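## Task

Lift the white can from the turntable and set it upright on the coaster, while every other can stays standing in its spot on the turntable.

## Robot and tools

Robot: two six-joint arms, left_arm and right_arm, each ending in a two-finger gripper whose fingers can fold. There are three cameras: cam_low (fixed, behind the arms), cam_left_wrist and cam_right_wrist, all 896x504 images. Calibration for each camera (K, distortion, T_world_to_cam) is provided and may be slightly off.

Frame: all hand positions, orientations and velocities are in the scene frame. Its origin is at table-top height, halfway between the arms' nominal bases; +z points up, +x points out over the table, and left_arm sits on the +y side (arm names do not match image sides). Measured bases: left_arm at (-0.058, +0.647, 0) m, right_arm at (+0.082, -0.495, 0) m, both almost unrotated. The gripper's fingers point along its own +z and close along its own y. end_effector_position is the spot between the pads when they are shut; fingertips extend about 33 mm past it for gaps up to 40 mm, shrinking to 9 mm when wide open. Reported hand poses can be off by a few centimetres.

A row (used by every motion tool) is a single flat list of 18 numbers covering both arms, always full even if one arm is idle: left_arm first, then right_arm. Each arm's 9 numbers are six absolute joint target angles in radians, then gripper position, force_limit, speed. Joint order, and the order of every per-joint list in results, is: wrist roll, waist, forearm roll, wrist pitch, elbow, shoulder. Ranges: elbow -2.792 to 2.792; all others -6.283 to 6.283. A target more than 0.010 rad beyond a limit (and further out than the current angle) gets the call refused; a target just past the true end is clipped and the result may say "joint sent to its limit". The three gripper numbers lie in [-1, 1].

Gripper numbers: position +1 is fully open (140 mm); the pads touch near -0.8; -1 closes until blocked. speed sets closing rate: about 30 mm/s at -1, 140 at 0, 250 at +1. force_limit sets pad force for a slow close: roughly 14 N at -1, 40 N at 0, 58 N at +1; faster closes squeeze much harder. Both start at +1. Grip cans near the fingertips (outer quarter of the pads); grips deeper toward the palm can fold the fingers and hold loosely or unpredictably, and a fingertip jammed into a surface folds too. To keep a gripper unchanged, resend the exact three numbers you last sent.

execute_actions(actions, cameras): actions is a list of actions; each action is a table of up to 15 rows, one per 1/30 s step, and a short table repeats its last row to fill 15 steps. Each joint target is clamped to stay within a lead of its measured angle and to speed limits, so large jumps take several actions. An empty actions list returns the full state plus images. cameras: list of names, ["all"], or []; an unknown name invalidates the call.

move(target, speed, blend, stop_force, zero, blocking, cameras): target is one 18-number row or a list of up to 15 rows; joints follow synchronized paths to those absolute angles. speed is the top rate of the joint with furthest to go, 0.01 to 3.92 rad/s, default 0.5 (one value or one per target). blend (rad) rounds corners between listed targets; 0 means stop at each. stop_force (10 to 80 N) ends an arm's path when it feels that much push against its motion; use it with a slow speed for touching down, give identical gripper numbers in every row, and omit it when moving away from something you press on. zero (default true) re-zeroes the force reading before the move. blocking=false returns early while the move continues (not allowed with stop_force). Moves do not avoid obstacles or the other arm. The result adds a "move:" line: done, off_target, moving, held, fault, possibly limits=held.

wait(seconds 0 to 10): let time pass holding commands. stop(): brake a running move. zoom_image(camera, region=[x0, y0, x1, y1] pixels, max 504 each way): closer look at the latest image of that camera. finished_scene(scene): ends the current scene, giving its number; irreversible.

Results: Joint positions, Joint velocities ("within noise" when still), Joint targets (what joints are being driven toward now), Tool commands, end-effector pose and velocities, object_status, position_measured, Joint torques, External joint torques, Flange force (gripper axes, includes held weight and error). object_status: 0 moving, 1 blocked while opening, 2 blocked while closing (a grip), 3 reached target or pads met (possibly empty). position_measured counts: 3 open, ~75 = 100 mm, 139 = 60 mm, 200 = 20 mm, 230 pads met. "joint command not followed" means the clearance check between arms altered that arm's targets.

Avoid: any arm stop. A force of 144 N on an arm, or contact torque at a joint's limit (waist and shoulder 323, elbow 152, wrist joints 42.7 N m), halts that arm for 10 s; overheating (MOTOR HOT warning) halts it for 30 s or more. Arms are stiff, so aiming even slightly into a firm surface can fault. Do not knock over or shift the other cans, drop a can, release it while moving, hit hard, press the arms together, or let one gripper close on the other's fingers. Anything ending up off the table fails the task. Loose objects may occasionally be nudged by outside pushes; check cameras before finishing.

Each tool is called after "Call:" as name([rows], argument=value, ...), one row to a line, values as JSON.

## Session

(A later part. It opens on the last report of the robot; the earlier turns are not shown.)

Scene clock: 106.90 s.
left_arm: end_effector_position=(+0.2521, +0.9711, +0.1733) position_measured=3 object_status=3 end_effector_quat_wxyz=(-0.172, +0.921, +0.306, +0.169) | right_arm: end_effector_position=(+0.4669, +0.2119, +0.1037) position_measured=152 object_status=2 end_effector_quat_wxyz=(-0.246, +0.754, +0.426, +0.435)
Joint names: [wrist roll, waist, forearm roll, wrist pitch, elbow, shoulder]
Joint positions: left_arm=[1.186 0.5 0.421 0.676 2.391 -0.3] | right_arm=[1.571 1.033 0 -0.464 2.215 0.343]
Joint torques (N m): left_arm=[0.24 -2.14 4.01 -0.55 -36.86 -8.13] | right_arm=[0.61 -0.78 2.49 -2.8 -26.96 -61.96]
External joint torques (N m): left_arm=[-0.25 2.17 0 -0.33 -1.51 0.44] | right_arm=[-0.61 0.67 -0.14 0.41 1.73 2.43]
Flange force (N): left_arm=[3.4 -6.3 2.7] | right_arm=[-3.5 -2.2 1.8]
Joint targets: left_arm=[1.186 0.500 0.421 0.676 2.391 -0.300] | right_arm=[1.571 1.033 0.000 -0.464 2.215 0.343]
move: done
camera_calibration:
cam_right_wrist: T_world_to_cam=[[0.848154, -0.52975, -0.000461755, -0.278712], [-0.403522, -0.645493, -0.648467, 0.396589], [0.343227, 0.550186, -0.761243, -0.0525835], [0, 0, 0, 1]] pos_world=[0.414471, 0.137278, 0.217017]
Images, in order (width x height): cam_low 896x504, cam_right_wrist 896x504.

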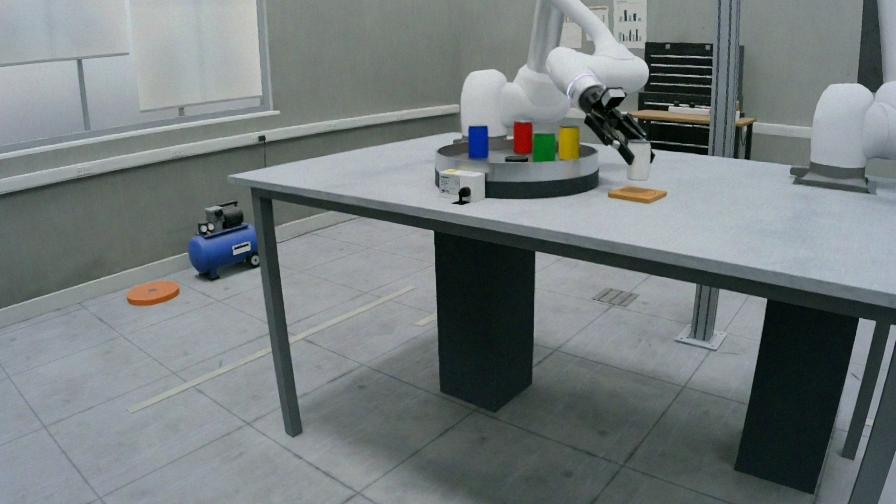

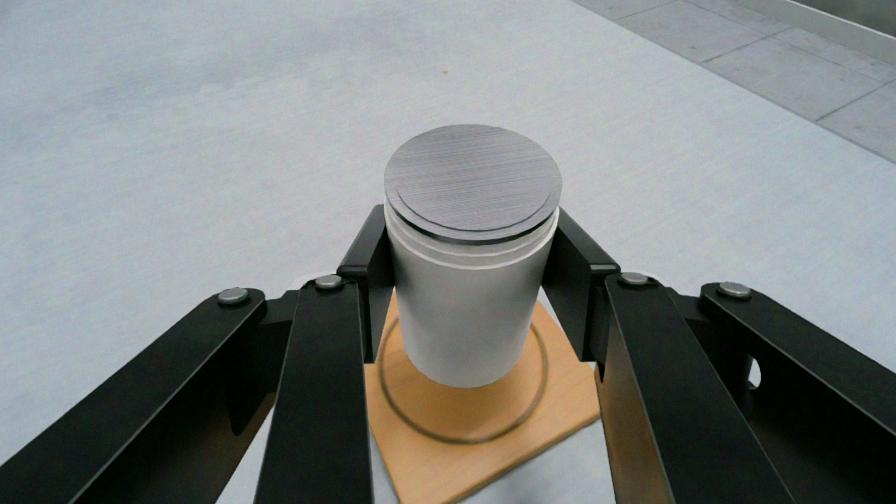

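Call:
move(target=[1.186,0.5,0.421,0.676,2.391,-0.3,1,1,1,1.5708,1.0329,0,-0.5313,2.2284,0.3973,-1,-0.3,-0.6], speed=0.03, stop_force=10, cameras=["cam_right_wrist","cam_low"])

Call:
zoom_image(camera="cam_low", region=[560, 90, 720, 220])

Scene clock: 110.20 s.
left_arm: end_effector_position=(+0.2521, +0.9711, +0.1733) position_measured=3 object_status=3 end_effector_quat_wxyz=(-0.172, +0.921, +0.306, +0.169) | right_arm: end_effector_position=(+0.4667, +0.2115, +0.0734) position_measured=152 object_status=2 end_effector_quat_wxyz=(-0.246, +0.754, +0.426, +0.435)
Joint names: [wrist roll, waist, forearm roll, wrist pitch, elbow, shoulder]
Joint positions: left_arm=[1.186 0.5 0.421 0.676 2.391 -0.3] | right_arm=[1.571 1.033 0 -0.529 2.228 0.395]
Joint torques (N m): left_arm=[0.31 -2.21 3.99 -0.59 -36.82 -7.59] | right_arm=[0.57 -3.27 2.72 1.33 -17.13 -52.49]
External joint torques (N m): left_arm=[-0.32 2.17 0.02 -0.29 -1.56 -0.09] | right_arm=[-0.57 3.28 -0.61 -3.72 -5.78 -9.66]
Flange force (N): left_arm=[2.7 -6.1 1.7] | right_arm=[8.6 -5.3 -7.4]
Joint targets: left_arm=[1.186 0.500 0.421 0.676 2.391 -0.300] | right_arm=[1.571 1.033 0.000 -0.529 2.228 0.395]
move: contact (right_arm)
camera_calibration:
cam_right_wrist: T_world_to_cam=[[0.848173, -0.529719, -0.000487157, -0.278829], [-0.403308, -0.645169, -0.648922, 0.376422], [0.343432, 0.550595, -0.760855, -0.0755952], [0, 0, 0, 1]] pos_world=[0.414271, 0.136777, 0.186616]
Images, in order (width x height): cam_low 896x504, cam_right_wrist 896x504.

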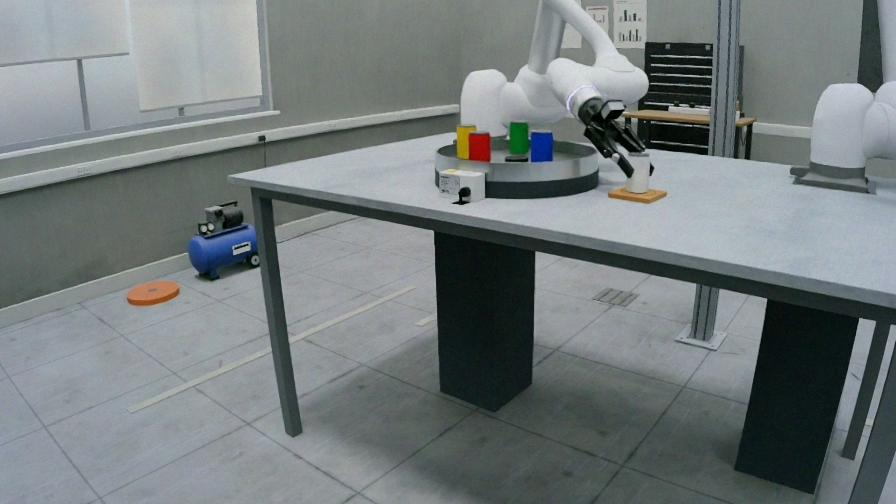

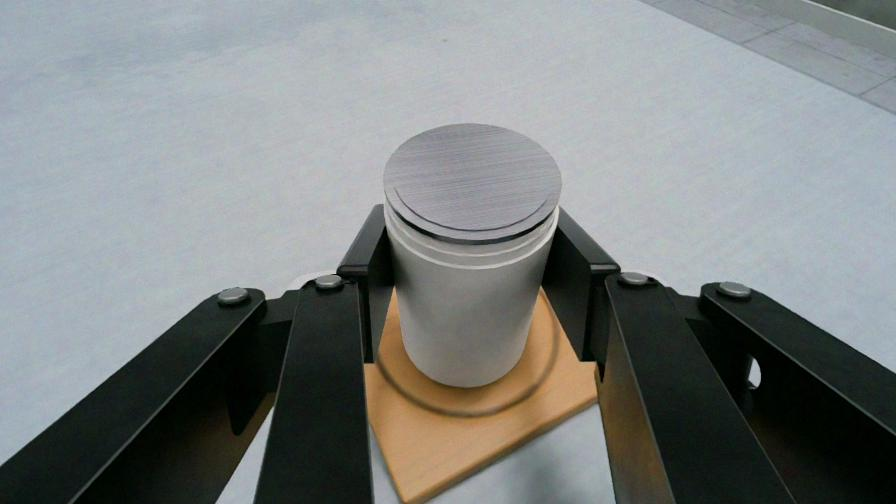

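Scaled by 3.150 from the camera's 896x504 image, which has a finer 1280x720 frame.

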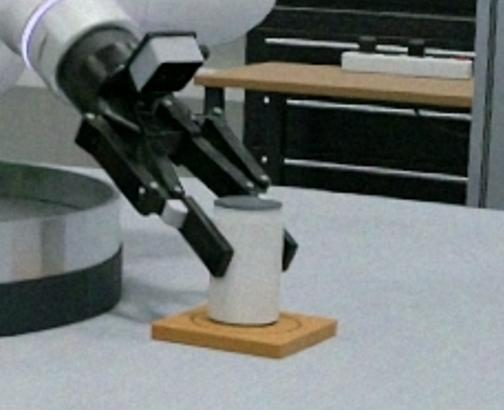

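Call:
move([
  [1.186,0.5,0.421,0.676,2.391,-0.3,1,1,1,1.5708,1.0329,0,-0.529,2.2284,0.395,0.4,-0.3,-0.9],
  [1.186,0.5,0.421,0.676,2.391,-0.3,1,1,1,1.5708,1.0329,0,-0.4568,2.3893,0.1619,0.4,-0.3,-0.9],
], speed=0.3, cameras=["cam_right_wrist","cam_low"])

Scene clock: 113.07 s.
left_arm: end_effector_position=(+0.2521, +0.9711, +0.1733) position_measured=3 object_status=3 end_effector_quat_wxyz=(-0.172, +0.921, +0.306, +0.169) | right_arm: end_effector_position=(+0.4126, +0.1218, +0.1337) position_measured=78 object_status=3 end_effector_quat_wxyz=(-0.246, +0.754, +0.426, +0.435)
Joint names: [wrist roll, waist, forearm roll, wrist pitch, elbow, shoulder]
Joint positions: left_arm=[1.186 0.5 0.421 0.676 2.391 -0.3] | right_arm=[1.571 1.033 0 -0.457 2.389 0.162]
Joint torques (N m): left_arm=[0.28 -2.07 3.93 -0.54 -36.95 -7.58] | right_arm=[0.63 -0.9 2.51 -2.37 -26.54 -41.55]
External joint torques (N m): left_arm=[-0.29 2.05 0.08 -0.33 -1.37 -0.12] | right_arm=[-0.63 0.99 -0.15 0 1.11 -0.26]
Flange force (N): left_arm=[2.3 -5.7 1.7] | right_arm=[-1.3 -3.4 -1.9]
Joint targets: left_arm=[1.186 0.500 0.421 0.676 2.391 -0.300] | right_arm=[1.571 1.033 0.000 -0.457 2.389 0.162]
move: done
camera_calibration:
cam_right_wrist: T_world_to_cam=[[0.848183, -0.529703, -0.000525822, -0.280456], [-0.403558, -0.645551, -0.648387, 0.336009], [0.343113, 0.550163, -0.761311, 0.0384874], [0, 0, 0, 1]] pos_world=[0.360272, 0.0471783, 0.247017]
Images, in order (width x height): cam_low 896x504, cam_right_wrist 896x504.

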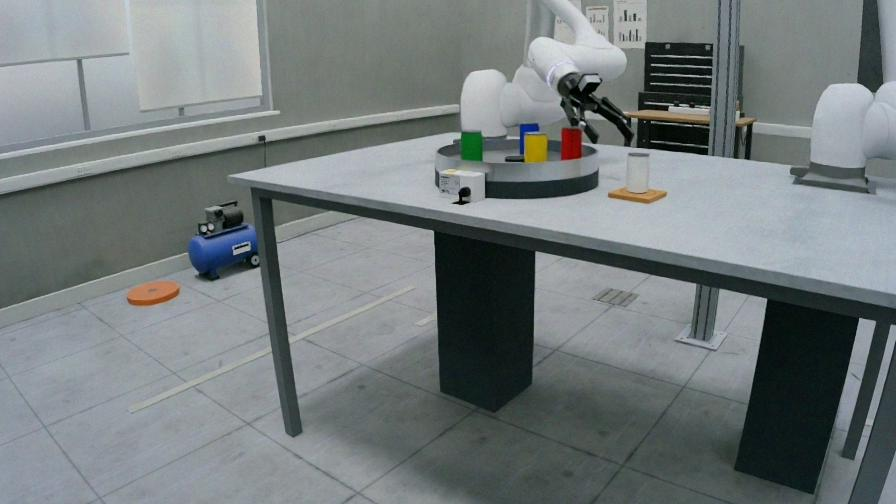

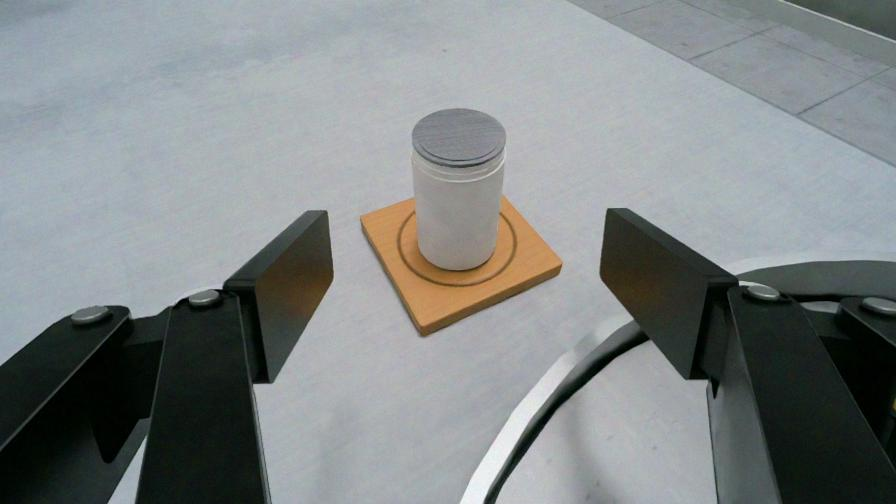

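Call:
finished_scene(scene=1)

The scene is finished: the task was done.


## Next scene

Lift the green can from the turntable and set it upright on the coaster, while every other can stays standing in its spot on the turntable.

Call:
execute_actions(actions=[])

Scene clock: 0.00 s.
left_arm: end_effector_position=(+0.4591, +0.7310, +0.3841) position_measured=3 object_status=3 end_effector_quat_wxyz=(-0.131, +0.943, -0.100, +0.291) | right_arm: end_effector_position=(+0.4179, -0.0917, +0.3656) position_measured=3 object_status=3 end_effector_quat_wxyz=(-0.253, +0.644, +0.607, +0.392)
Joint names: [wrist roll, waist, forearm roll, wrist pitch, elbow, shoulder]
Joint positions: left_arm=[1.612 -0.078 0.29 0.83 2.091 -0.377] | right_arm=[-0.127 0.359 1.05 0.905 2.269 -0.38]
Joint velocities: within noise
Joint torques (N m): no reading
External joint torques (N m): no reading
Flange force (N): no reading
Joint targets: left_arm=[1.612 -0.078 0.290 0.830 2.091 -0.377] | right_arm=[-0.127 0.359 1.050 0.905 2.269 -0.380]
Tool commands: left_gripper/position=+1.0 left_gripper/force_limit=+1.0 left_gripper/speed=+1.0 right_gripper/position=+1.0 right_gripper/force_limit=+1.0 right_gripper/speed=+1.0
camera_calibration:
cam_left_wrist: T_world_to_cam=[[-0.133677, -0.944932, -0.298719, 0.876604], [-0.955002, 0.203357, -0.215909, 0.379178], [0.264766, 0.256415, -0.929597, 0.185107], [0, 0, 0, 1]] pos_world=[0.430288, 0.703758, 0.515802]
cam_right_wrist: T_world_to_cam=[[0.976656, -0.15289, 0.150893, -0.472358], [-0.0385595, -0.815812, -0.57703, 0.156451], [0.211322, 0.557741, -0.802663, 0.401553], [0, 0, 0, 1]] pos_world=[0.382507, -0.168547, 0.483864]

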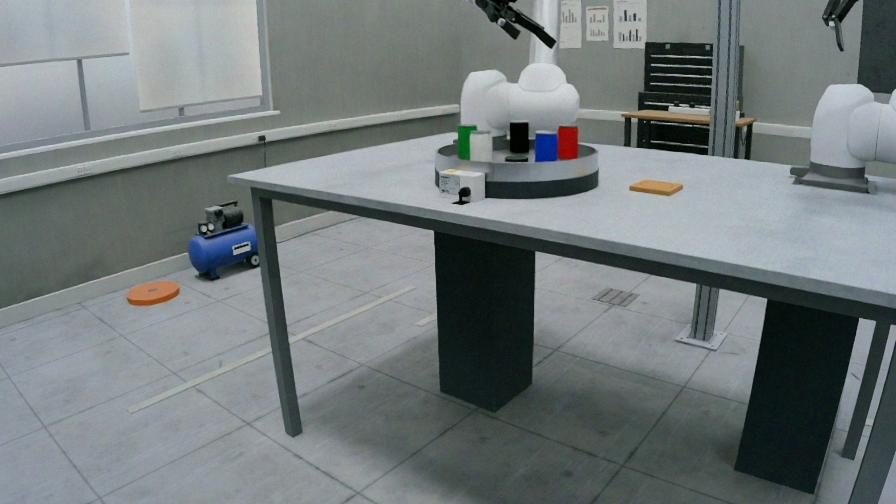

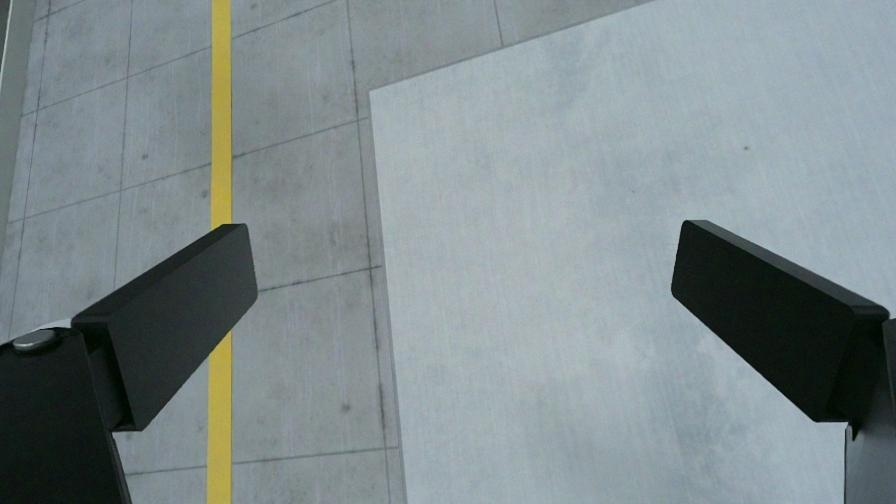

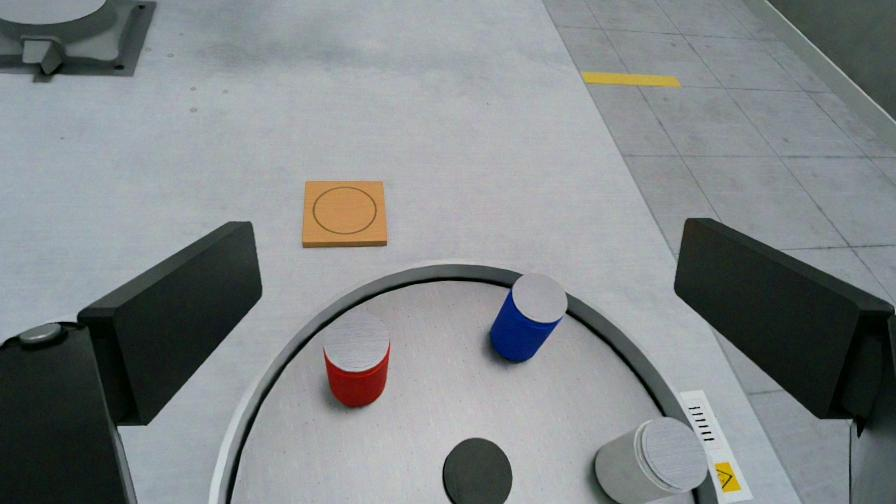

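Call:
move(target=[1.612,-0.078,0.290,0.830,2.091,-0.377,1,1,1,-1.57,0.784,0,1.508,1.918,-0.284,1,1,1], speed=1.5)

Call:
wait(seconds=0.1, cameras=["cam_right_wrist"])

Call:
wait(seconds=2, cameras=["cam_right_wrist"])

Scene clock: 4.47 s.
left_arm: end_effector_position=(+0.4592, +0.7309, +0.3844) position_measured=3 object_status=3 end_effector_quat_wxyz=(-0.131, +0.942, -0.100, +0.291) | right_arm: end_effector_position=(+0.3304, -0.2004, +0.3798) position_measured=3 object_status=3 end_effector_quat_wxyz=(+0.000, -0.380, +0.925, +0.000)
Joint names: [wrist roll, waist, forearm roll, wrist pitch, elbow, shoulder]
Joint positions: left_arm=[1.612 -0.078 0.29 0.83 2.091 -0.377] | right_arm=[-1.57 0.784 0 1.508 1.918 -0.284]
Joint torques (N m): left_arm=[0.25 -1.91 4.57 -1.2 -41.44 -5.27] | right_arm=[0.77 -0.42 4.62 0.16 -42.68 -11.79]
External joint torques (N m): left_arm=[-0.26 1.91 0.08 -0.29 -1.93 -0.03] | right_arm=[-0.77 0.5 -0.34 -0.12 1.11 -1.01]
Flange force (N): left_arm=[2.0 -5.8 0.5] | right_arm=[3.0 -1.0 2.0]
Joint targets: left_arm=[1.612 -0.078 0.290 0.830 2.091 -0.377] | right_arm=[-1.570 0.784 0.000 1.508 1.918 -0.284]
move: done

Scene clock: 4.57 s.
left_arm: end_effector_position=(+0.4592, +0.7309, +0.3844) position_measured=3 object_status=3 end_effector_quat_wxyz=(-0.131, +0.942, -0.100, +0.291) | right_arm: end_effector_position=(+0.3304, -0.2004, +0.3798) position_measured=3 object_status=3 end_effector_quat_wxyz=(+0.000, -0.380, +0.925, +0.000)
Joint names: [wrist roll, waist, forearm roll, wrist pitch, elbow, shoulder]
Joint positions: left_arm=[1.612 -0.078 0.29 0.83 2.091 -0.377] | right_arm=[-1.57 0.784 0 1.508 1.918 -0.284]
Joint torques (N m): left_arm=[0.23 -1.92 4.63 -1.22 -41.45 -5.26] | right_arm=[0.68 -0.71 4.41 0.06 -43.04 -11.87]
External joint torques (N m): left_arm=[-0.25 1.98 0.02 -0.28 -1.99 -0.25] | right_arm=[-0.68 0.69 -0.13 -0.02 1.48 -0.84]
Flange force (N): left_arm=[1.7 -6.2 0.2] | right_arm=[3.2 -0.2 2.5]
Joint targets: left_arm=[1.612 -0.078 0.290 0.830 2.091 -0.377] | right_arm=[-1.570 0.784 0.000 1.508 1.918 -0.284]
Tool commands: left_gripper/position=+1.0 left_gripper/force_limit=+1.0 left_gripper/speed=+1.0 right_gripper/position=+1.0 right_gripper/force_limit=+1.0 right_gripper/speed=+1.0
wait: 0.10 s; no rest
camera_calibration:
cam_right_wrist: T_world_to_cam=[[-0.696503, 0.717415, 0.0141123, 0.373425], [0.679415, 0.653028, 0.334588, -0.216544], [0.230823, 0.24263, -0.942259, 0.475555], [0, 0, 0, 1]] pos_world=[0.297445, -0.241875, 0.515279]
Images, in order (width x height): cam_right_wrist 896x504.

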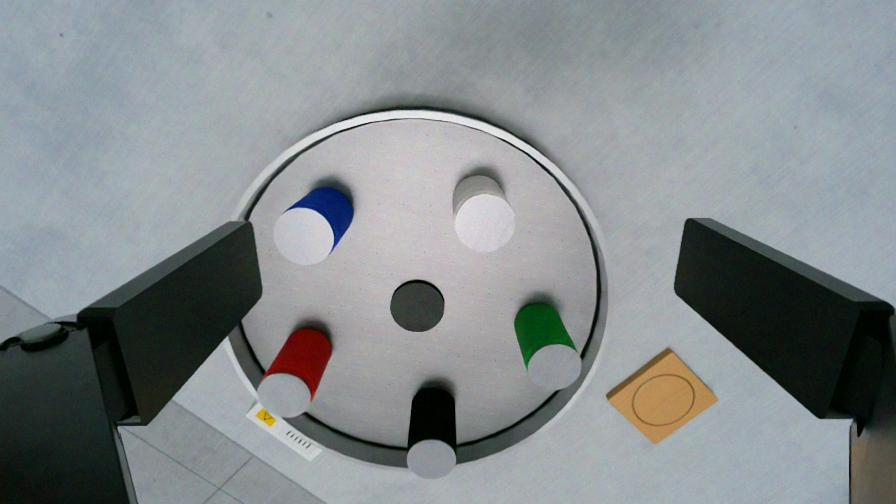

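Scene clock: 6.57 s.
left_arm: end_effector_position=(+0.4592, +0.7309, +0.3844) position_measured=3 object_status=3 end_effector_quat_wxyz=(-0.131, +0.942, -0.100, +0.291) | right_arm: end_effector_position=(+0.3304, -0.2004, +0.3798) position_measured=3 object_status=3 end_effector_quat_wxyz=(+0.000, -0.380, +0.925, +0.000)
Joint names: [wrist roll, waist, forearm roll, wrist pitch, elbow, shoulder]
Joint positions: left_arm=[1.612 -0.078 0.29 0.83 2.091 -0.377] | right_arm=[-1.57 0.784 0 1.508 1.918 -0.284]
Joint torques (N m): left_arm=[0.21 -2.23 4.63 -1.2 -41.71 -5.23] | right_arm=[0.6 -0.76 4.39 0.05 -42.88 -12.08]
External joint torques (N m): left_arm=[-0.23 2.31 0.01 -0.29 -1.59 0.04] | right_arm=[-0.6 0.67 -0.12 -0.01 1.31 -0.58]
Flange force (N): left_arm=[1.1 -7.0 1.1] | right_arm=[2.5 0.0 2.2]
Joint targets: left_arm=[1.612 -0.078 0.290 0.830 2.091 -0.377] | right_arm=[-1.570 0.784 0.000 1.508 1.918 -0.284]
Tool commands: left_gripper/position=+1.0 left_gripper/force_limit=+1.0 left_gripper/speed=+1.0 right_gripper/position=+1.0 right_gripper/force_limit=+1.0 right_gripper/speed=+1.0
wait: 2.00 s; at rest by 0.17 s
camera_calibration:
cam_right_wrist: T_world_to_cam=[[-0.696551, 0.717369, 0.0140884, 0.37344], [0.679365, 0.65308, 0.334589, -0.216517], [0.230823, 0.242629, -0.942259, 0.475555], [0, 0, 0, 1]] pos_world=[0.297445, -0.241875, 0.515279]
Images, in order (width x height): cam_right_wrist 896x504.

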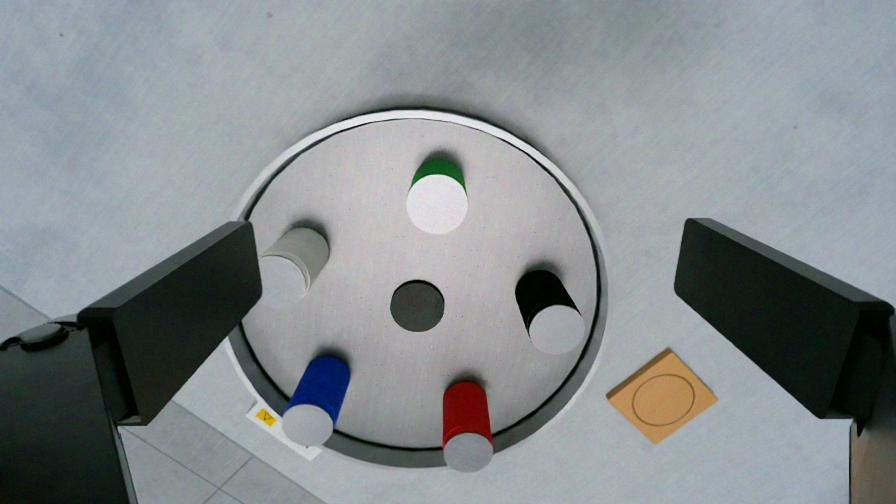

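Call:
move(target=[1.612,-0.078,0.290,0.830,2.091,-0.377,1,1,1,0.7208,0.8973,0,1.2239,1.7342,0.1835,1,1,1], speed=1.7)

Scene clock: 9.20 s.
left_arm: end_effector_position=(+0.4592, +0.7309, +0.3844) position_measured=3 object_status=3 end_effector_quat_wxyz=(-0.131, +0.942, -0.100, +0.291) | right_arm: end_effector_position=(+0.4552, +0.0244, +0.2395) position_measured=3 object_status=3 end_effector_quat_wxyz=(+0.000, +0.643, +0.765, +0.000)
Joint names: [wrist roll, waist, forearm roll, wrist pitch, elbow, shoulder]
Joint positions: left_arm=[1.612 -0.078 0.29 0.83 2.091 -0.377] | right_arm=[0.721 0.897 0 1.224 1.734 0.183]
Joint torques (N m): left_arm=[0.26 -2.18 4.63 -1.16 -41.66 -4.9] | right_arm=[0.89 -0.67 4.14 0.02 -40.4 -58.89]
External joint torques (N m): left_arm=[-0.27 2.15 0.03 -0.34 -1.75 -0.16] | right_arm=[-0.89 0.53 -0.09 -0.06 1.11 0.85]
Flange force (N): left_arm=[1.3 -6.5 0.7] | right_arm=[-1.0 -0.2 1.9]
Joint targets: left_arm=[1.612 -0.078 0.290 0.830 2.091 -0.377] | right_arm=[0.721 0.897 0.000 1.224 1.734 0.183]
move: done

Call:
wait(seconds=1.9)

Call:
move([
  [1.612,-0.078,0.290,0.830,2.091,-0.377,1,1,1,0.607,0.9144,0,1.1746,1.7892,0.1778,-1,-0.3,-0.7],
  [1.612,-0.078,0.290,0.830,2.091,-0.377,1,1,1,0.3737,0.9412,0,1.0734,1.8993,0.1689,-1,-0.3,-0.7],
  [1.612,-0.078,0.290,0.830,2.091,-0.377,1,1,1,0.1273,0.9566,0,1.0259,1.9803,0.1354,-1,-0.3,-0.7],
  [1.612,-0.078,0.290,0.830,2.091,-0.377,1,1,1,-0.1331,0.9562,0,1.0182,2.041,0.0824,-1,-0.3,-0.7],
  [1.612,-0.078,0.290,0.830,2.091,-0.377,1,1,1,-0.4117,0.9377,0,1.0144,2.0985,0.0287,-1,-0.3,-0.7],
  [1.612,-0.078,0.290,0.830,2.091,-0.377,1,1,1,-0.6674,0.9054,0,1.1286,2.0772,-0.0642,-1,-0.3,-0.7],
  [1.612,-0.078,0.290,0.830,2.091,-0.377,1,1,1,-0.6674,0.9054,0,1.268,1.9836,-0.11,-1,-0.3,-0.7],
], speed=[0.33,0.70,0.74,0.78,0.836,0.77,0.4], blend=0.05, cameras=["cam_right_wrist"])

Scene clock: 11.60 s.
left_arm: end_effector_position=(+0.4592, +0.7309, +0.3844) position_measured=3 object_status=3 end_effector_quat_wxyz=(-0.131, +0.942, -0.100, +0.291) | right_arm: end_effector_position=(+0.4552, +0.0244, +0.2395) position_measured=3 object_status=3 end_effector_quat_wxyz=(+0.000, +0.644, +0.765, +0.000)
Joint names: [wrist roll, waist, forearm roll, wrist pitch, elbow, shoulder]
Joint positions: left_arm=[1.612 -0.078 0.29 0.83 2.091 -0.377] | right_arm=[0.721 0.897 0 1.224 1.734 0.184]
Joint torques (N m): left_arm=[0.22 -2.05 4.59 -1.25 -41.42 -5.56] | right_arm=[0.62 -1.12 4.14 0.03 -40.35 -59.38]
External joint torques (N m): left_arm=[-0.24 2.12 0.06 -0.24 -2.06 -0.03] | right_arm=[-0.62 1.33 -0.07 -0.06 1.09 1.26]
Flange force (N): left_arm=[2.1 -6.6 0.4] | right_arm=[0.7 -0.8 2.1]
Joint targets: left_arm=[1.612 -0.078 0.290 0.830 2.091 -0.377] | right_arm=[0.721 0.897 0.000 1.224 1.734 0.183]
Tool commands: left_gripper/position=+1.0 left_gripper/force_limit=+1.0 left_gripper/speed=+1.0 right_gripper/position=+1.0 right_gripper/force_limit=+1.0 right_gripper/speed=+1.0
wait: 1.90 s; at rest from the start

Scene clock: 14.50 s.
left_arm: end_effector_position=(+0.4592, +0.7309, +0.3844) position_measured=3 object_status=3 end_effector_quat_wxyz=(-0.131, +0.942, -0.100, +0.291) | right_arm: end_effector_position=(+0.3434, -0.1086, +0.2695) position_measured=152 object_status=2 end_effector_quat_wxyz=(+0.000, +0.001, +1.000, +0.000)
Joint names: [wrist roll, waist, forearm roll, wrist pitch, elbow, shoulder]
Joint positions: left_arm=[1.612 -0.078 0.29 0.83 2.091 -0.377] | right_arm=[-0.667 0.905 0 1.268 1.984 -0.11]
Joint torques (N m): left_arm=[0.27 -2.06 4.62 -1.21 -41.53 -5.47] | right_arm=[0.56 -0.99 4.22 0.08 -41.72 -29.1]
External joint torques (N m): left_arm=[-0.28 1.89 0.03 -0.29 -1.91 0.58] | right_arm=[-0.56 0.89 -0.11 -0.06 1.99 0.71]
Flange force (N): left_arm=[2.8 -5.9 1.3] | right_arm=[1.5 -1.0 3.3]
Joint targets: left_arm=[1.612 -0.078 0.290 0.830 2.091 -0.377] | right_arm=[-0.667 0.905 0.000 1.268 1.984 -0.110]
move: done
camera_calibration:
cam_right_wrist: T_world_to_cam=[[0.0105367, 0.999847, 0.013984, 0.106059], [0.942128, -0.0146129, 0.334934, -0.41129], [0.335087, 0.00964565, -0.942138, 0.285104], [0, 0, 0, 1]] pos_world=[0.290836, -0.114803, 0.404879]
Images, in order (width x height): cam_right_wrist 896x504.

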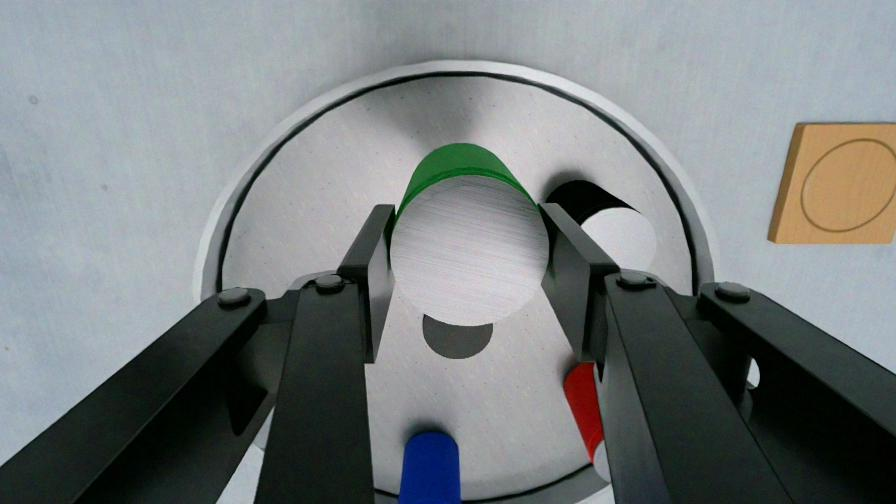

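Call:
move([
  [1.612,-0.078,0.290,0.830,2.091,-0.377,1,1,1,-0.6674,1.1384,0,1.3462,1.4079,0.3875,-1,-0.3,-0.7],
  [1.612,-0.078,0.290,0.830,2.091,-0.377,1,1,1,-0.6674,1.1384,0,1.1328,1.5528,0.456,-1,-0.3,-0.7],
], speed=[0.5,0.3], cameras=["cam_right_wrist"])

Scene clock: 17.50 s.
left_arm: end_effector_position=(+0.4592, +0.7309, +0.3844) position_measured=3 object_status=3 end_effector_quat_wxyz=(-0.131, +0.942, -0.100, +0.291) | right_arm: end_effector_position=(+0.3797, +0.2258, +0.1397) position_measured=152 object_status=2 end_effector_quat_wxyz=(+0.000, -0.115, +0.993, +0.000)
Joint names: [wrist roll, waist, forearm roll, wrist pitch, elbow, shoulder]
Joint positions: left_arm=[1.612 -0.078 0.29 0.83 2.091 -0.377] | right_arm=[-0.667 1.138 0 1.133 1.553 0.456]
Joint torques (N m): left_arm=[0.28 -2.02 4.57 -1.24 -41.6 -5.42] | right_arm=[0.6 -0.59 4.04 0.33 -39.31 -87.47]
External joint torques (N m): left_arm=[-0.29 2.02 0.08 -0.26 -1.82 0.22] | right_arm=[-0.6 0.39 -0.13 -0.31 1.47 4.28]
Flange force (N): left_arm=[2.1 -6.0 0.9] | right_arm=[-1.8 2.0 4.8]
Joint targets: left_arm=[1.612 -0.078 0.290 0.830 2.091 -0.377] | right_arm=[-0.667 1.138 0.000 1.133 1.553 0.456]
move: done
camera_calibration:
cam_right_wrist: T_world_to_cam=[[-0.220559, 0.975273, 0.0140333, -0.133466], [0.920025, 0.203244, 0.33503, -0.437879], [0.323893, 0.0868049, -0.942103, 0.134278], [0, 0, 0, 1]] pos_world=[0.329931, 0.207506, 0.275079]
Images, in order (width x height): cam_right_wrist 896x504.

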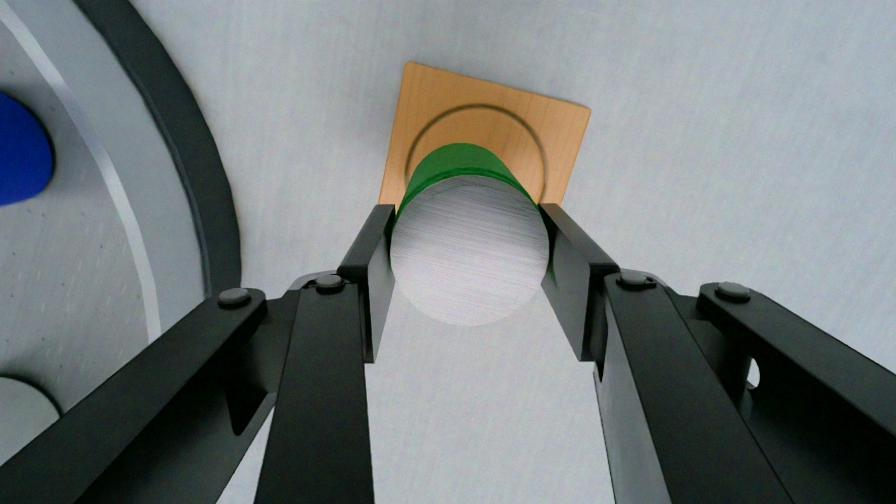

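Call:
move(target=[1.612,-0.078,0.290,0.830,2.091,-0.377,1,1,1,-0.6674,1.1479,0,1.1374,1.5397,0.4645,-1,-0.3,-0.7])

Call:
move(target=[1.612,-0.078,0.290,0.830,2.091,-0.377,1,1,1,-0.6674,1.1479,0,1.0817,1.5702,0.4896,-1,-0.3,-0.7], speed=0.03, stop_force=10, cameras=["cam_right_wrist","cam_low"])

Scene clock: 18.67 s.
left_arm: end_effector_position=(+0.4592, +0.7309, +0.3844) position_measured=3 object_status=3 end_effector_quat_wxyz=(-0.131, +0.942, -0.100, +0.291) | right_arm: end_effector_position=(+0.3753, +0.2338, +0.1395) position_measured=152 object_status=2 end_effector_quat_wxyz=(+0.000, -0.120, +0.993, +0.000)
Joint names: [wrist roll, waist, forearm roll, wrist pitch, elbow, shoulder]
Joint positions: left_arm=[1.612 -0.078 0.29 0.83 2.091 -0.377] | right_arm=[-0.667 1.148 0 1.137 1.54 0.464]
Joint torques (N m): left_arm=[0.23 -2.23 4.54 -1.2 -41.74 -5.25] | right_arm=[0.6 -0.48 4.03 0.05 -40.07 -87.01]
External joint torques (N m): left_arm=[-0.25 2.24 0.11 -0.3 -1.73 -0.1] | right_arm=[-0.6 0.01 -0.12 -0.03 2.22 3.01]
Flange force (N): left_arm=[1.3 -6.6 0.8] | right_arm=[-0.2 -1.0 4.1]
Joint targets: left_arm=[1.612 -0.078 0.290 0.830 2.091 -0.377] | right_arm=[-0.667 1.148 0.000 1.137 1.540 0.465]
move: done

Scene clock: 21.37 s.
left_arm: end_effector_position=(+0.4592, +0.7309, +0.3844) position_measured=3 object_status=3 end_effector_quat_wxyz=(-0.131, +0.942, -0.100, +0.291) | right_arm: end_effector_position=(+0.3752, +0.2339, +0.1045) position_measured=152 object_status=2 end_effector_quat_wxyz=(+0.000, -0.120, +0.993, +0.000)
Joint names: [wrist roll, waist, forearm roll, wrist pitch, elbow, shoulder]
Joint positions: left_arm=[1.612 -0.078 0.29 0.83 2.091 -0.377] | right_arm=[-0.667 1.148 0 1.082 1.57 0.49]
Joint torques (N m): left_arm=[0.26 -1.64 4.62 -1.2 -41.59 -4.92] | right_arm=[0.59 -0.85 3.92 0.07 -38.74 -89.12]
External joint torques (N m): left_arm=[-0.28 1.65 0.05 -0.31 -1.92 -0.41] | right_arm=[-0.59 0.68 -0.1 -0.05 1.92 3.89]
Flange force (N): left_arm=[1.6 -5.0 -0.1] | right_arm=[-0.6 1.0 4.6]
Joint targets: left_arm=[1.612 -0.078 0.290 0.830 2.091 -0.377] | right_arm=[-0.667 1.148 0.000 1.082 1.570 0.490]
move: done
camera_calibration:
cam_right_wrist: T_world_to_cam=[[-0.229829, 0.973128, 0.0141572, -0.137974], [0.918053, 0.211947, 0.335049, -0.424951], [0.323045, 0.090001, -0.942094, 0.101526], [0, 0, 0, 1]] pos_world=[0.325619, 0.215196, 0.239979]
Images, in order (width x height): cam_low 896x504, cam_right_wrist 896x504.

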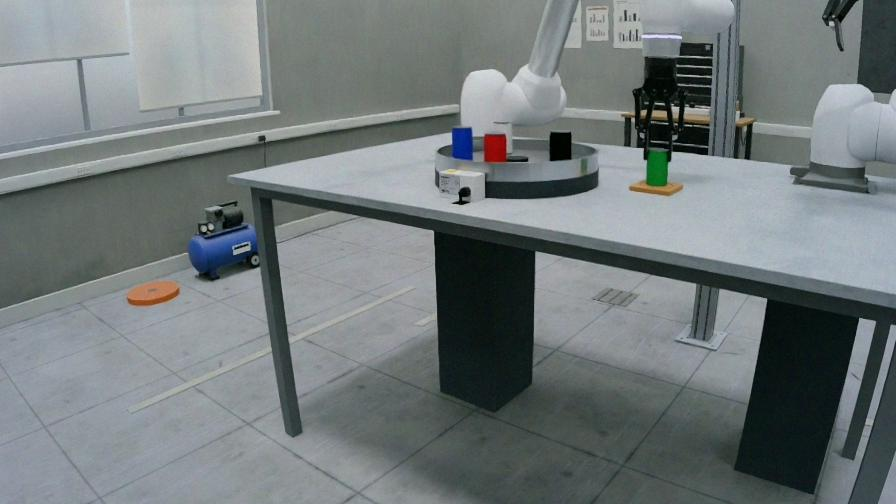

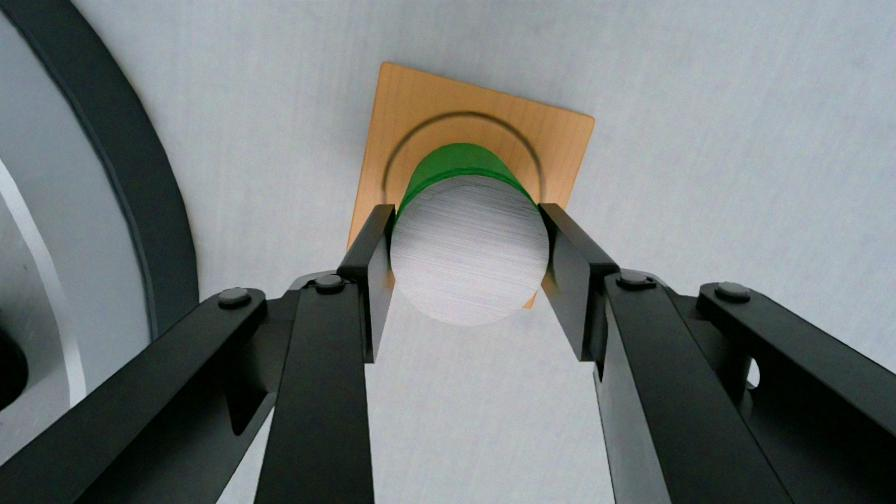

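Call:
move(target=[1.612,-0.078,0.290,0.830,2.091,-0.377,1,1,1,-0.6674,1.1479,0,1.0502,1.5861,0.5053,-1,-0.3,-0.7], speed=0.02, stop_force=10, cameras=["cam_right_wrist"])

Call:
zoom_image(camera="cam_right_wrist", region=[300, 40, 640, 340])

Scene clock: 26.10 s.
left_arm: end_effector_position=(+0.4592, +0.7309, +0.3844) position_measured=3 object_status=3 end_effector_quat_wxyz=(-0.131, +0.942, -0.100, +0.291) | right_arm: end_effector_position=(+0.3753, +0.2340, +0.1038) position_measured=152 object_status=2 end_effector_quat_wxyz=(+0.000, -0.120, +0.993, +0.000)
Joint names: [wrist roll, waist, forearm roll, wrist pitch, elbow, shoulder]
Joint positions: left_arm=[1.612 -0.078 0.29 0.83 2.091 -0.377] | right_arm=[-0.667 1.148 0 1.08 1.571 0.49]
Joint torques (N m): left_arm=[0.26 -1.8 4.62 -1.24 -41.49 -4.91] | right_arm=[0.61 -1.35 3.68 -0.63 -31.94 -76.32]
External joint torques (N m): left_arm=[-0.28 1.91 0.04 -0.26 -1.96 -0.37] | right_arm=[-0.61 1.2 0.13 0.65 -4.85 -8.82]
Flange force (N): left_arm=[1.6 -5.8 -0.1] | right_arm=[1.2 -0.4 -11.7]
Joint targets: left_arm=[1.612 -0.078 0.290 0.830 2.091 -0.377] | right_arm=[-0.667 1.148 0.000 1.080 1.571 0.490]
move: contact (right_arm); right_arm: the wrist pitch is farthest, 0.030 rad from its target
camera_calibration:
cam_right_wrist: T_world_to_cam=[[-0.229883, 0.973114, 0.0142409, -0.137941], [0.91804, 0.211969, 0.335069, -0.424813], [0.323042, 0.0901002, -0.942086, 0.100812], [0, 0, 0, 1]] pos_world=[0.325719, 0.215196, 0.239279]
Images, in order (width x height): cam_right_wrist 896x504.

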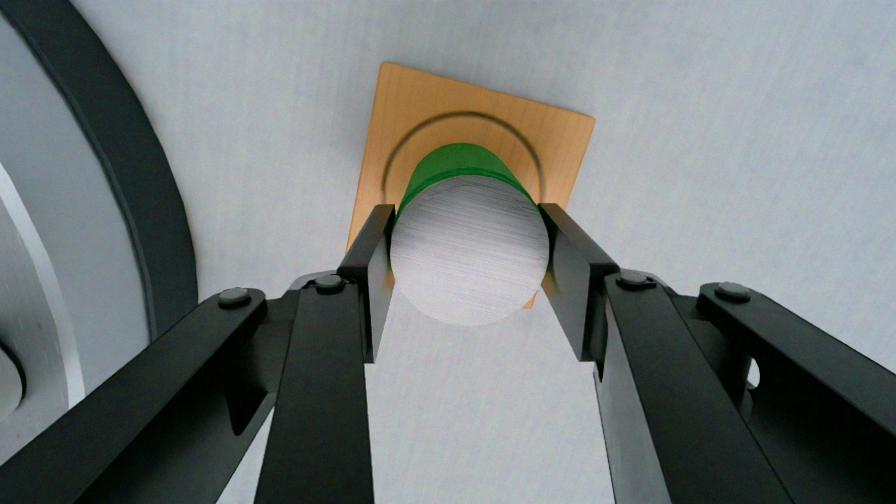

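Scaled by 1.482 from the camera's 896x504 image, which has a finer 1280x720 frame.

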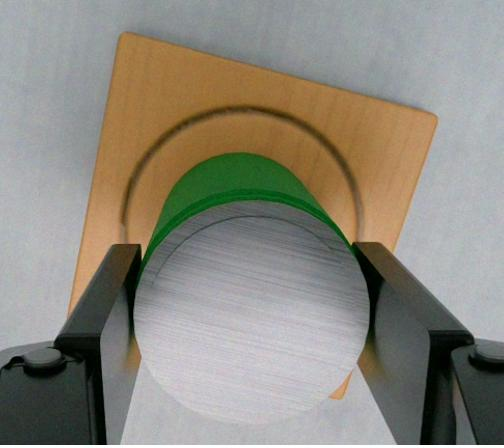

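Contact. Open and lift.

Call:
move([
  [1.612,-0.078,0.290,0.830,2.091,-0.377,1,1,1,-0.667,1.148,0,1.080,1.571,0.490,0.4,-0.3,-0.9],
  [1.612,-0.078,0.290,0.830,2.091,-0.377,1,1,1,-0.6674,1.1479,0,1.1374,1.5397,0.4645,0.4,-0.3,-0.9],
  [1.612,-0.078,0.290,0.830,2.091,-0.377,1,1,1,-0.6674,1.1384,0,1.3462,1.4079,0.3875,0.4,-0.3,-0.9],
], speed=[0.3,0.15,0.3], blend=[0,0.03,0], cameras=["cam_right_wrist","cam_low"])

Scene clock: 29.23 s.
left_arm: end_effector_position=(+0.4592, +0.7309, +0.3844) position_measured=3 object_status=3 end_effector_quat_wxyz=(-0.131, +0.942, -0.100, +0.291) | right_arm: end_effector_position=(+0.3797, +0.2258, +0.2694) position_measured=78 object_status=3 end_effector_quat_wxyz=(+0.000, -0.115, +0.993, +0.000)
Joint names: [wrist roll, waist, forearm roll, wrist pitch, elbow, shoulder]
Joint positions: left_arm=[1.612 -0.078 0.29 0.83 2.091 -0.377] | right_arm=[-0.667 1.138 0 1.346 1.408 0.388]
Joint torques (N m): left_arm=[0.2 -1.9 4.65 -1.13 -41.55 -4.8] | right_arm=[0.64 -0.78 4.28 -0.04 -42.33 -81.89]
External joint torques (N m): left_arm=[-0.21 1.85 0 -0.37 -1.82 -0.36] | right_arm=[-0.64 0.76 -0.07 0.06 1.75 2.51]
Flange force (N): left_arm=[1.3 -5.9 0.2] | right_arm=[0.1 0.1 3.1]
Joint targets: left_arm=[1.612 -0.078 0.290 0.830 2.091 -0.377] | right_arm=[-0.667 1.138 0.000 1.346 1.408 0.387]
move: done; blend cut to 0.0285 rad at target 2
camera_calibration:
cam_right_wrist: T_world_to_cam=[[-0.220655, 0.975251, 0.0140209, -0.135245], [0.920045, 0.203349, 0.334912, -0.481313], [0.323773, 0.0867998, -0.942145, 0.256526], [0, 0, 0, 1]] pos_world=[0.329931, 0.207506, 0.404779]
Images, in order (width x height): cam_low 896x504, cam_right_wrist 896x504.

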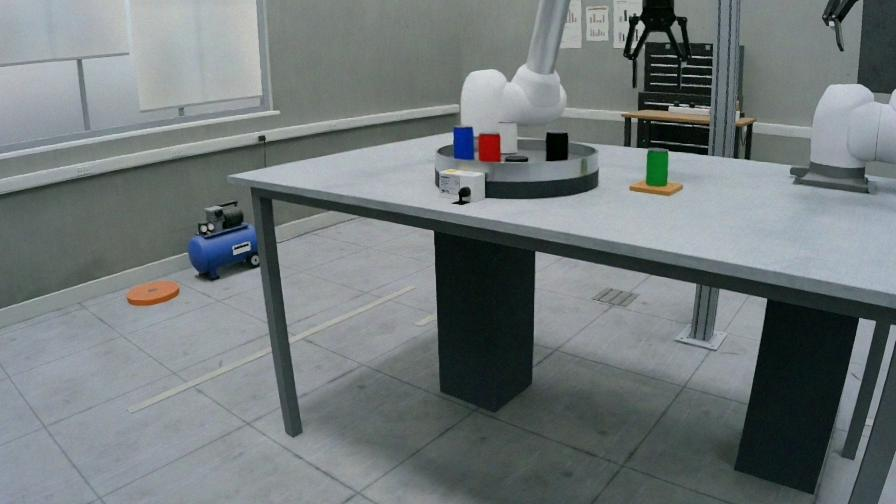

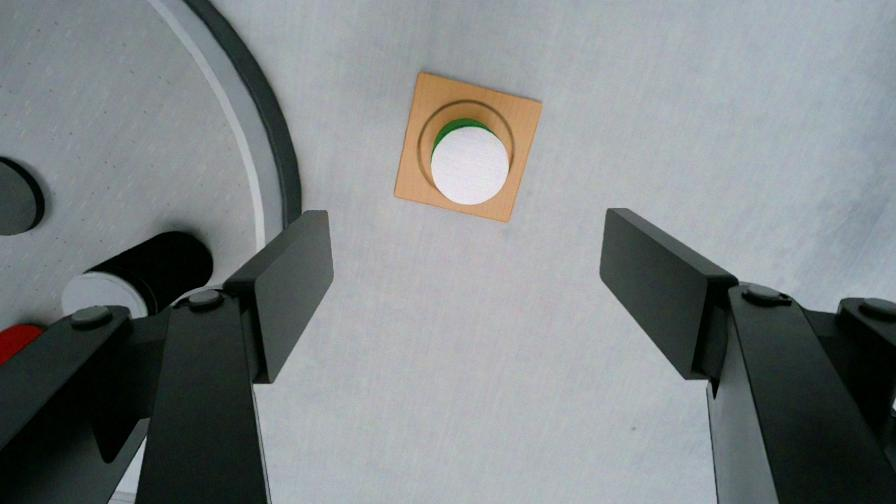

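Call:
finished_scene(scene=2)

The scene is finished: the task was done.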